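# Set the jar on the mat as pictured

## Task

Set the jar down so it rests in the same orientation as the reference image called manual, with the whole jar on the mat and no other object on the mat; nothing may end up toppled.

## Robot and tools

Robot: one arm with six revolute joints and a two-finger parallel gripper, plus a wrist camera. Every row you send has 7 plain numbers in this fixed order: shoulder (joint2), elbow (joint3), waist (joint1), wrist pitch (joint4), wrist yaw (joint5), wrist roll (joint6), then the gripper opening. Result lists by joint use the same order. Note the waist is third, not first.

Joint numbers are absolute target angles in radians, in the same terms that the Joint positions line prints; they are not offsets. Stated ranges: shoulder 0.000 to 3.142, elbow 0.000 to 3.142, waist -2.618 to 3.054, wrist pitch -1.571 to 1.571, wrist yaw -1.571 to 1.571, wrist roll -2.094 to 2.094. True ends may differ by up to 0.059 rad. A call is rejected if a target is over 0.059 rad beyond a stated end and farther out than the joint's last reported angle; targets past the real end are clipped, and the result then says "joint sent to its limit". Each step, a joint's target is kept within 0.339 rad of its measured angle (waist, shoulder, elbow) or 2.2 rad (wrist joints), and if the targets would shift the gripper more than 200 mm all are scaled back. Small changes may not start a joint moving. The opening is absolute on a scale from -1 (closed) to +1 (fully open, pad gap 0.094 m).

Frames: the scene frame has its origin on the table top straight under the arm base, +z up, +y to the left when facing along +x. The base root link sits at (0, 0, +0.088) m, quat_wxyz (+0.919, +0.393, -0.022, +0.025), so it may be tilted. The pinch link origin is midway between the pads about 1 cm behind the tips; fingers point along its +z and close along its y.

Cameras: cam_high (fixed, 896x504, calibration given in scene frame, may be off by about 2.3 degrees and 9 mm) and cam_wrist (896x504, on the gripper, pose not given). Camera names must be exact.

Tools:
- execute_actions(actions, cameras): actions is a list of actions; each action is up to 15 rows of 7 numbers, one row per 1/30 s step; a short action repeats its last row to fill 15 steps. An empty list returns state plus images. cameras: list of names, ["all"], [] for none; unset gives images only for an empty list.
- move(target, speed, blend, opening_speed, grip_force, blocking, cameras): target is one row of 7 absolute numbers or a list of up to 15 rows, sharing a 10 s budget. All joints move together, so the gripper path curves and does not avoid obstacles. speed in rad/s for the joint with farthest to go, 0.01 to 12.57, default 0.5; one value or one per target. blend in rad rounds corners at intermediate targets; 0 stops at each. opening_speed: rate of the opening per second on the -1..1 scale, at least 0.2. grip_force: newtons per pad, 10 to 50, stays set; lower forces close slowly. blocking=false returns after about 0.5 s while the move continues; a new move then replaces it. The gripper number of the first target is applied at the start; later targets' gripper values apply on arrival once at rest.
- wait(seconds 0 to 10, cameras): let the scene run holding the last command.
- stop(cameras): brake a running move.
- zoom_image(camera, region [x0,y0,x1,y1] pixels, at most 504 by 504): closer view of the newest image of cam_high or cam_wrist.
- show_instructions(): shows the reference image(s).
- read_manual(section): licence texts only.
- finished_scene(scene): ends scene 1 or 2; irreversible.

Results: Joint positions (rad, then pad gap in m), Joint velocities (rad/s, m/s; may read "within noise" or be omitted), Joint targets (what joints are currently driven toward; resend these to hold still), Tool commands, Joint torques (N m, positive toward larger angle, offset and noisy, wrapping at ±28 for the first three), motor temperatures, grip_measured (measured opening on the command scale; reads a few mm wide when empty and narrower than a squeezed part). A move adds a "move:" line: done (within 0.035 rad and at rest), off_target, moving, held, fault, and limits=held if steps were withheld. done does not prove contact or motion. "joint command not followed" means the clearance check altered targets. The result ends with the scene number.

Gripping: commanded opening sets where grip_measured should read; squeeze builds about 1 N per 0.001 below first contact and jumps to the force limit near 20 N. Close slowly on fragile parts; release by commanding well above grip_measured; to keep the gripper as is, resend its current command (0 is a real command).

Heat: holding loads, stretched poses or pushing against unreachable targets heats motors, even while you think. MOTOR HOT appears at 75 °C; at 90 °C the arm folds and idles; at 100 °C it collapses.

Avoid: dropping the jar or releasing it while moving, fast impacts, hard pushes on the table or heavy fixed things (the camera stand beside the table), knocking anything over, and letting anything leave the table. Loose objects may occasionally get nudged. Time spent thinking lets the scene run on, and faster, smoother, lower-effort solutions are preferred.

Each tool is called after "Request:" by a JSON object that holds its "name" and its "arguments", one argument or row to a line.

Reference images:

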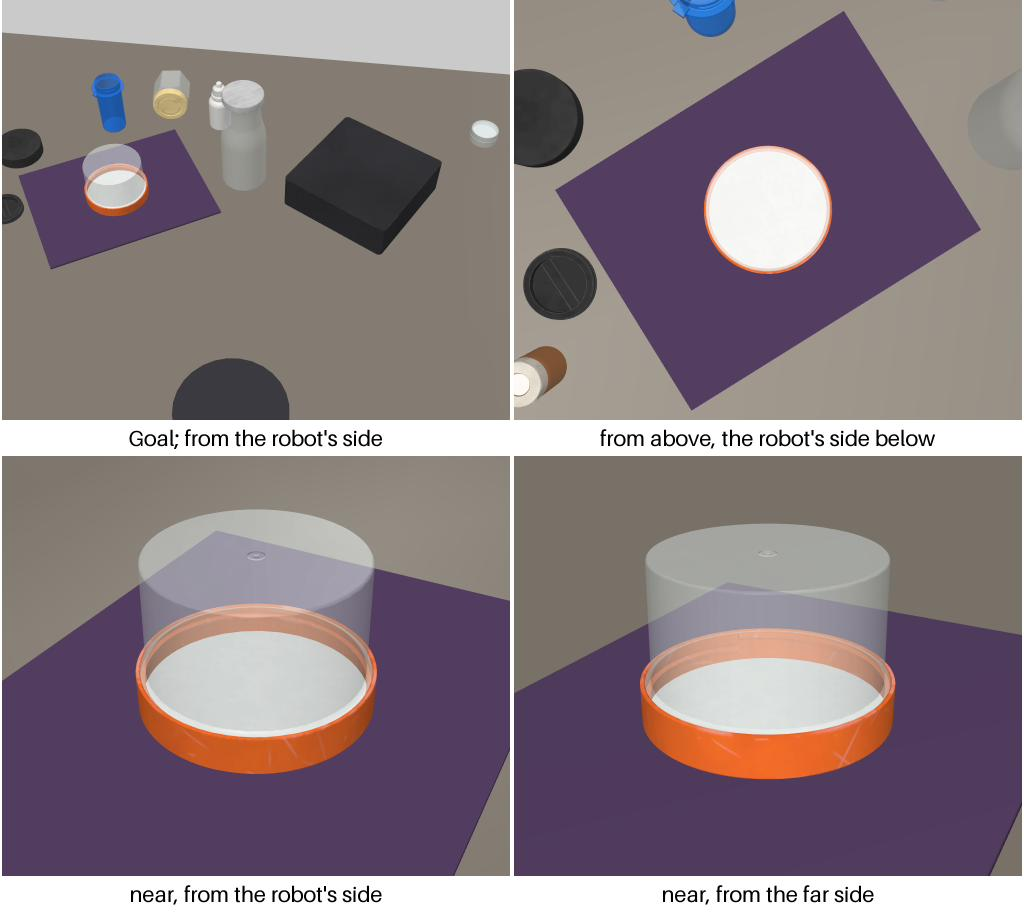

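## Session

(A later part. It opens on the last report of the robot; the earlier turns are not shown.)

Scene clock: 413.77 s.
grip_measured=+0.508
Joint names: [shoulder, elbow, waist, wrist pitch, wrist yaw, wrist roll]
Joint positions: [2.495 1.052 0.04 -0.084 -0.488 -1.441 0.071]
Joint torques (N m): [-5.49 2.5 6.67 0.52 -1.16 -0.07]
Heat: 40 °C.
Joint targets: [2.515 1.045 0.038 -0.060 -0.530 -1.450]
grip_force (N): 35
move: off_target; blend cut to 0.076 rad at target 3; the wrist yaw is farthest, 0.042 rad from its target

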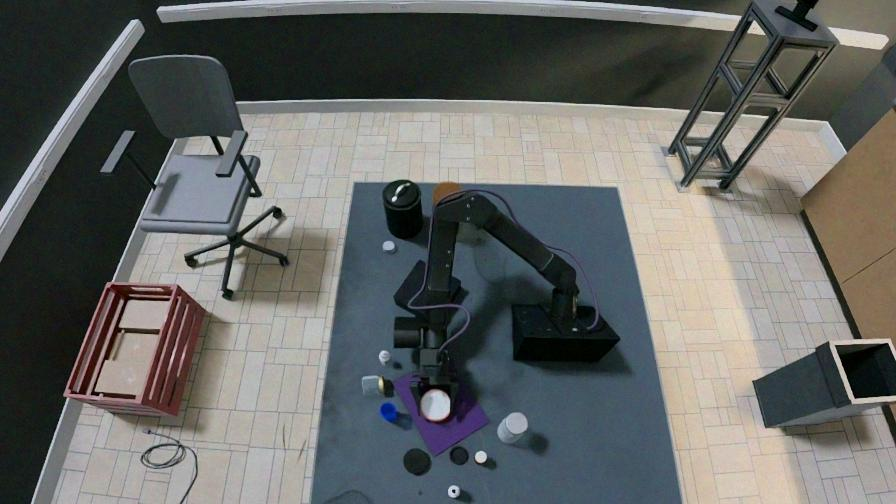

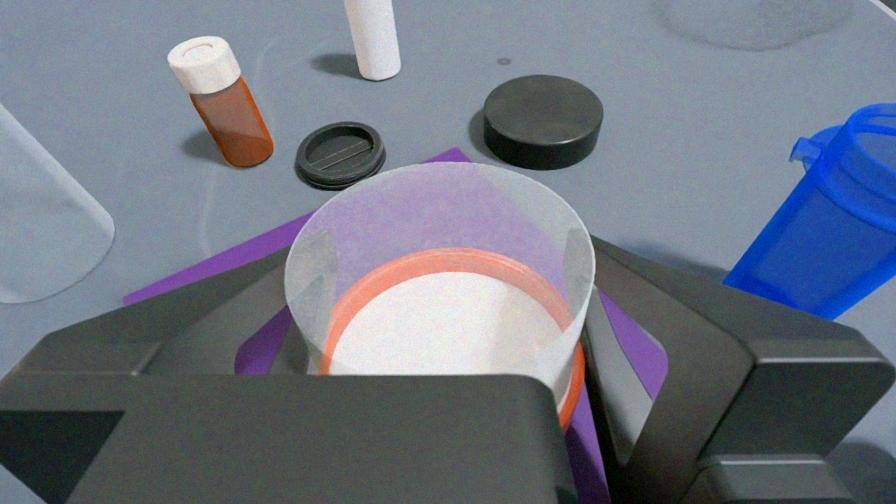

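Request:
{"name": "move", "arguments": {
  "target": [2.546, 1.056, 0.011, -0.052, -0.535, -1.48, -1],
  "speed": 0.15,
  "cameras": ["cam_wrist"]
}}

Request:
{"name": "move", "arguments": {
  "target": [2.56, 1.062, -0.002, -0.048, -0.535, -1.495, -1],
  "speed": 0.1,
  "cameras": ["cam_wrist"]
}}

Scene clock: 420.77 s.
grip_measured=+0.508
Joint names: [shoulder, elbow, waist, wrist pitch, wrist yaw, wrist roll]
Joint positions: [2.519 1.052 0.019 -0.076 -0.499 -1.47 0.071]
Joint torques (N m): [-4.94 3.23 6.22 0.45 -1.1 -0.07]
Heat: 39 °C.
Joint targets: [2.546 1.056 0.011 -0.052 -0.535 -1.480]
grip_force (N): 35
move: off_target; the wrist yaw is farthest, 0.036 rad from its target
Images, in order (width x height): cam_wrist 896x504.

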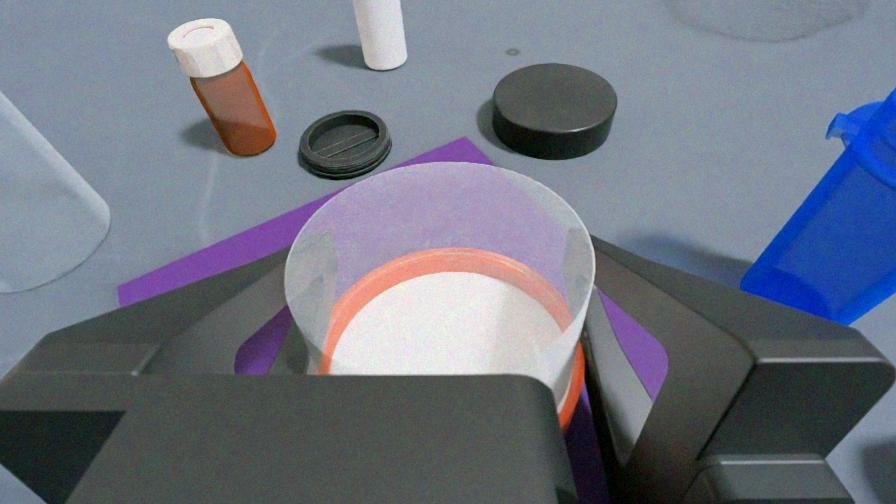

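Scene clock: 421.53 s.
grip_measured=+0.508
Joint names: [shoulder, elbow, waist, wrist pitch, wrist yaw, wrist roll]
Joint positions: [2.53 1.052 0.007 -0.067 -0.52 -1.485 0.071]
Joint torques (N m): [-4.64 3.69 6.04 0.38 -0.85 -0.08]
Heat: 39 °C.
Joint targets: [2.560 1.062 -0.002 -0.048 -0.535 -1.495]
grip_force (N): 35
move: done
Images, in order (width x height): cam_wrist 896x504.

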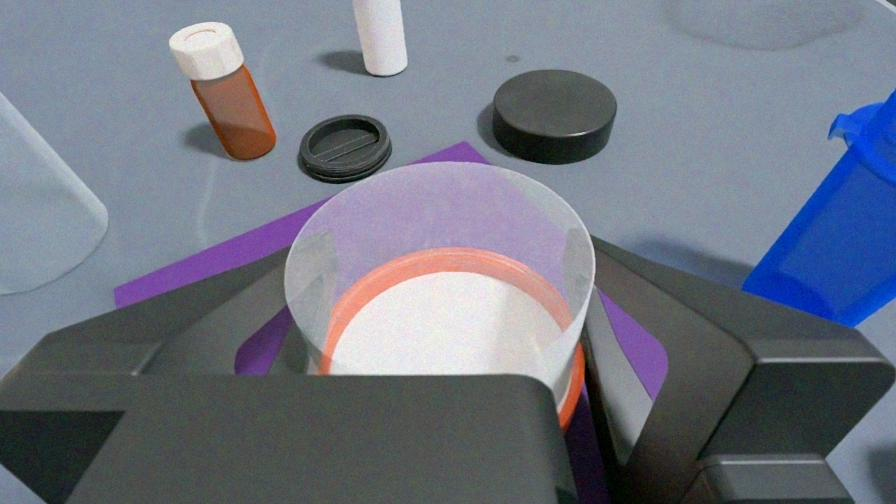

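Request:
{"name": "move", "arguments": {
  "target": [2.572, 1.064, -0.014, -0.046, -0.54, -1.505, -1],
  "speed": 0.1
}}

Request:
{"name": "move", "arguments": {
  "target": [2.584, 1.066, -0.026, -0.044, -0.545, -1.515, -1],
  "speed": 0.1,
  "cameras": ["cam_wrist"]
}}

Scene clock: 426.20 s.
grip_measured=+0.508
Joint names: [shoulder, elbow, waist, wrist pitch, wrist yaw, wrist roll]
Joint positions: [2.54 1.052 -0.003 -0.061 -0.541 -1.496 0.071]
Joint torques (N m): [-4.45 3.75 5.96 0.32 -0.67 -0.07]
Heat: 39 °C.
Joint targets: [2.572 1.064 -0.014 -0.046 -0.540 -1.505]
grip_force (N): 35
move: done

Scene clock: 426.93 s.
grip_measured=+0.508
Joint names: [shoulder, elbow, waist, wrist pitch, wrist yaw, wrist roll]
Joint positions: [2.55 1.056 -0.014 -0.058 -0.562 -1.504 0.071]
Joint torques (N m): [-4.33 3.48 5.85 0.29 -0.48 -0.09]
Heat: 39 °C.
Joint targets: [2.584 1.066 -0.026 -0.044 -0.545 -1.515]
grip_force (N): 35
move: done
Images, in order (width x height): cam_wrist 896x504.

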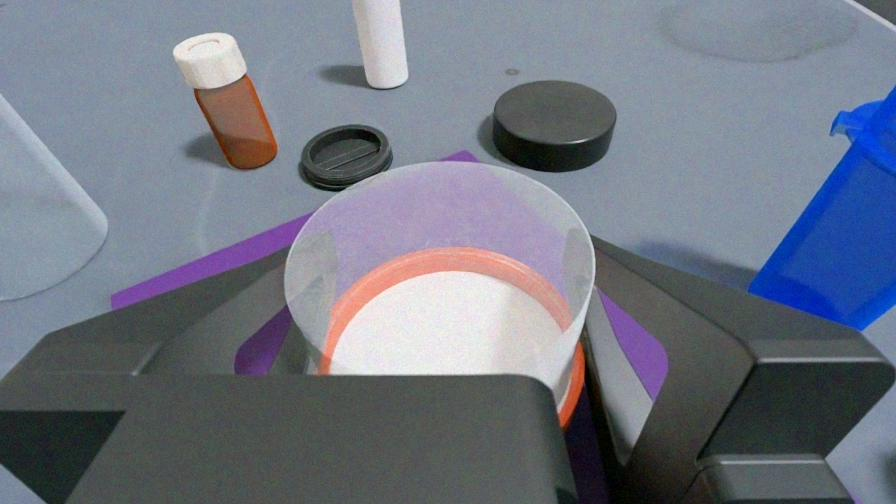

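Request:
{"name": "move", "arguments": {
  "target": [2.55, 1.068, 0.01, -0.046, -0.515, -1.49, -1],
  "speed": 0.1,
  "cameras": ["cam_wrist"]
}}

Scene clock: 435.17 s.
grip_measured=+0.508
Joint names: [shoulder, elbow, waist, wrist pitch, wrist yaw, wrist roll]
Joint positions: [2.55 1.056 -0.01 -0.058 -0.558 -1.499 0.071]
Joint torques (N m): [-7.17 3.69 8.46 0.27 -0.18 0.08]
Heat: 38 °C.
Joint targets: [2.550 1.068 0.010 -0.046 -0.515 -1.490]
grip_force (N): 35
move: off_target; the wrist yaw is farthest, 0.043 rad from its target
Images, in order (width x height): cam_wrist 896x504.

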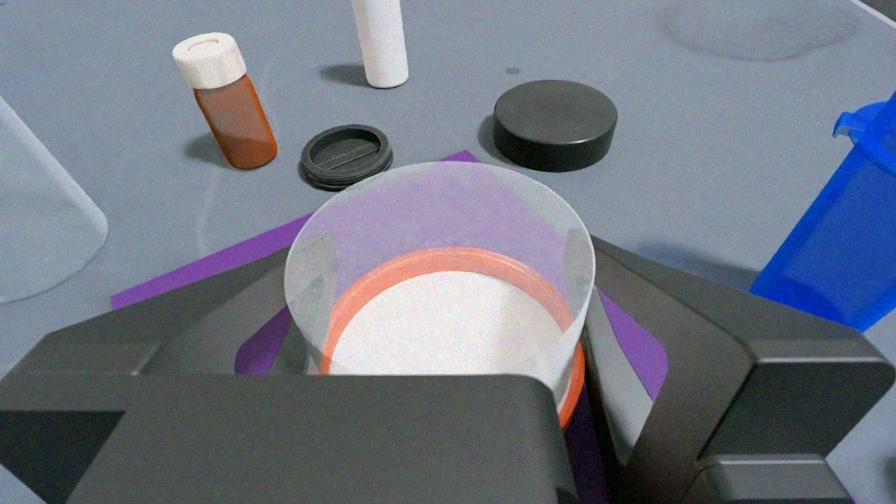

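Request:
{"name": "move", "arguments": {
  "target": [2.53, 1.075, 0.015, -0.055, -0.49, -1.485, -1],
  "speed": 0.1,
  "cameras": ["cam_wrist"]
}}

Scene clock: 437.63 s.
grip_measured=+0.508
Joint names: [shoulder, elbow, waist, wrist pitch, wrist yaw, wrist roll]
Joint positions: [2.55 1.06 -0.002 -0.058 -0.545 -1.491 0.071]
Joint torques (N m): [-9.05 4.03 8.17 0.19 -0.03 0.05]
Heat: 38 °C.
Joint targets: [2.530 1.075 0.015 -0.055 -0.490 -1.485]
grip_force (N): 35
move: off_target; the wrist yaw is farthest, 0.055 rad from its target
Images, in order (width x height): cam_wrist 896x504.

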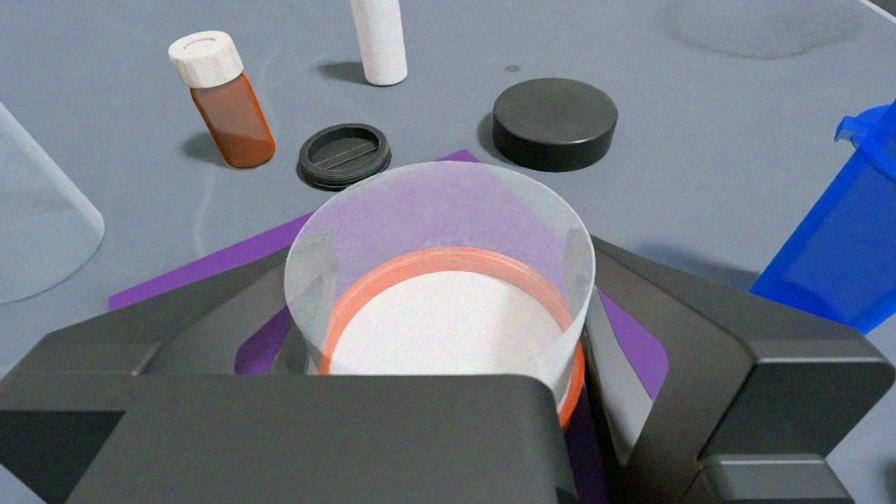

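Request:
{"name": "move", "arguments": {
  "target": [
    [2.53, 1.075, 0.015, -0.055, -0.49, -1.485, 1],
    [2.36, 1.09, 0.17, -0.14, -0.5, -1.29, 1]
  ],
  "speed": [0.2, 0.25],
  "opening_speed": 0.5,
  "cameras": ["all"]
}}

Scene clock: 446.97 s.
grip_measured=+0.998
Joint names: [shoulder, elbow, waist, wrist pitch, wrist yaw, wrist roll]
Joint positions: [2.382 1.075 0.15 -0.099 -0.499 -1.299 0.094]
Joint torques (N m): [-9.32 5.91 8.4 0.13 -0.65 0.07]
Heat: 38 °C.
Joint targets: [2.360 1.090 0.170 -0.140 -0.500 -1.290]
grip_force (N): 35
move: off_target; the wrist pitch is farthest, 0.041 rad from its target

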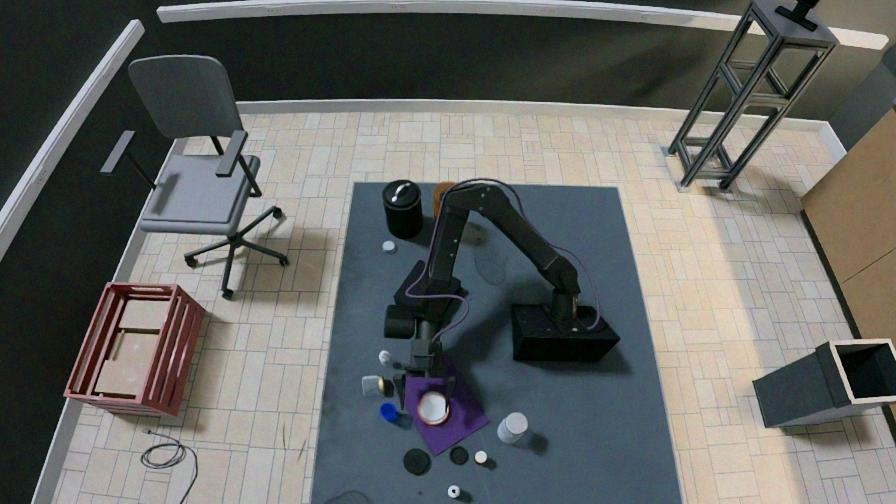

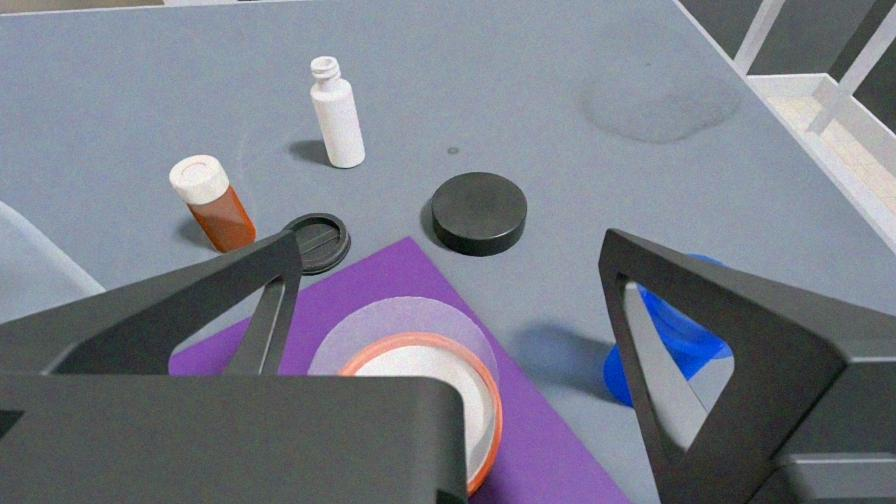

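Request:
{"name": "zoom_image", "arguments": {
  "camera": "cam_high",
  "region": [370, 340, 510, 470]
}}

Scaled by 3.600.

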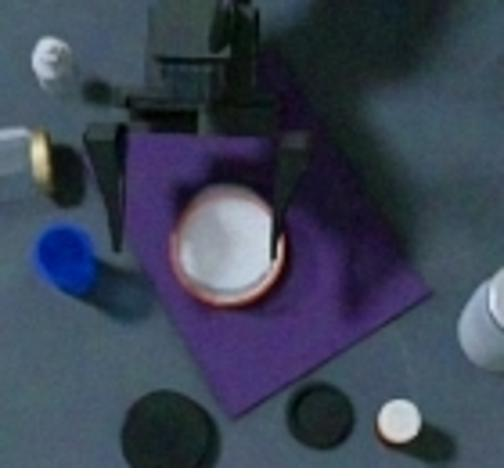

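Request:
{"name": "finished_scene", "arguments": {
  "scene": 1
}}

The scene is finished: the task was done.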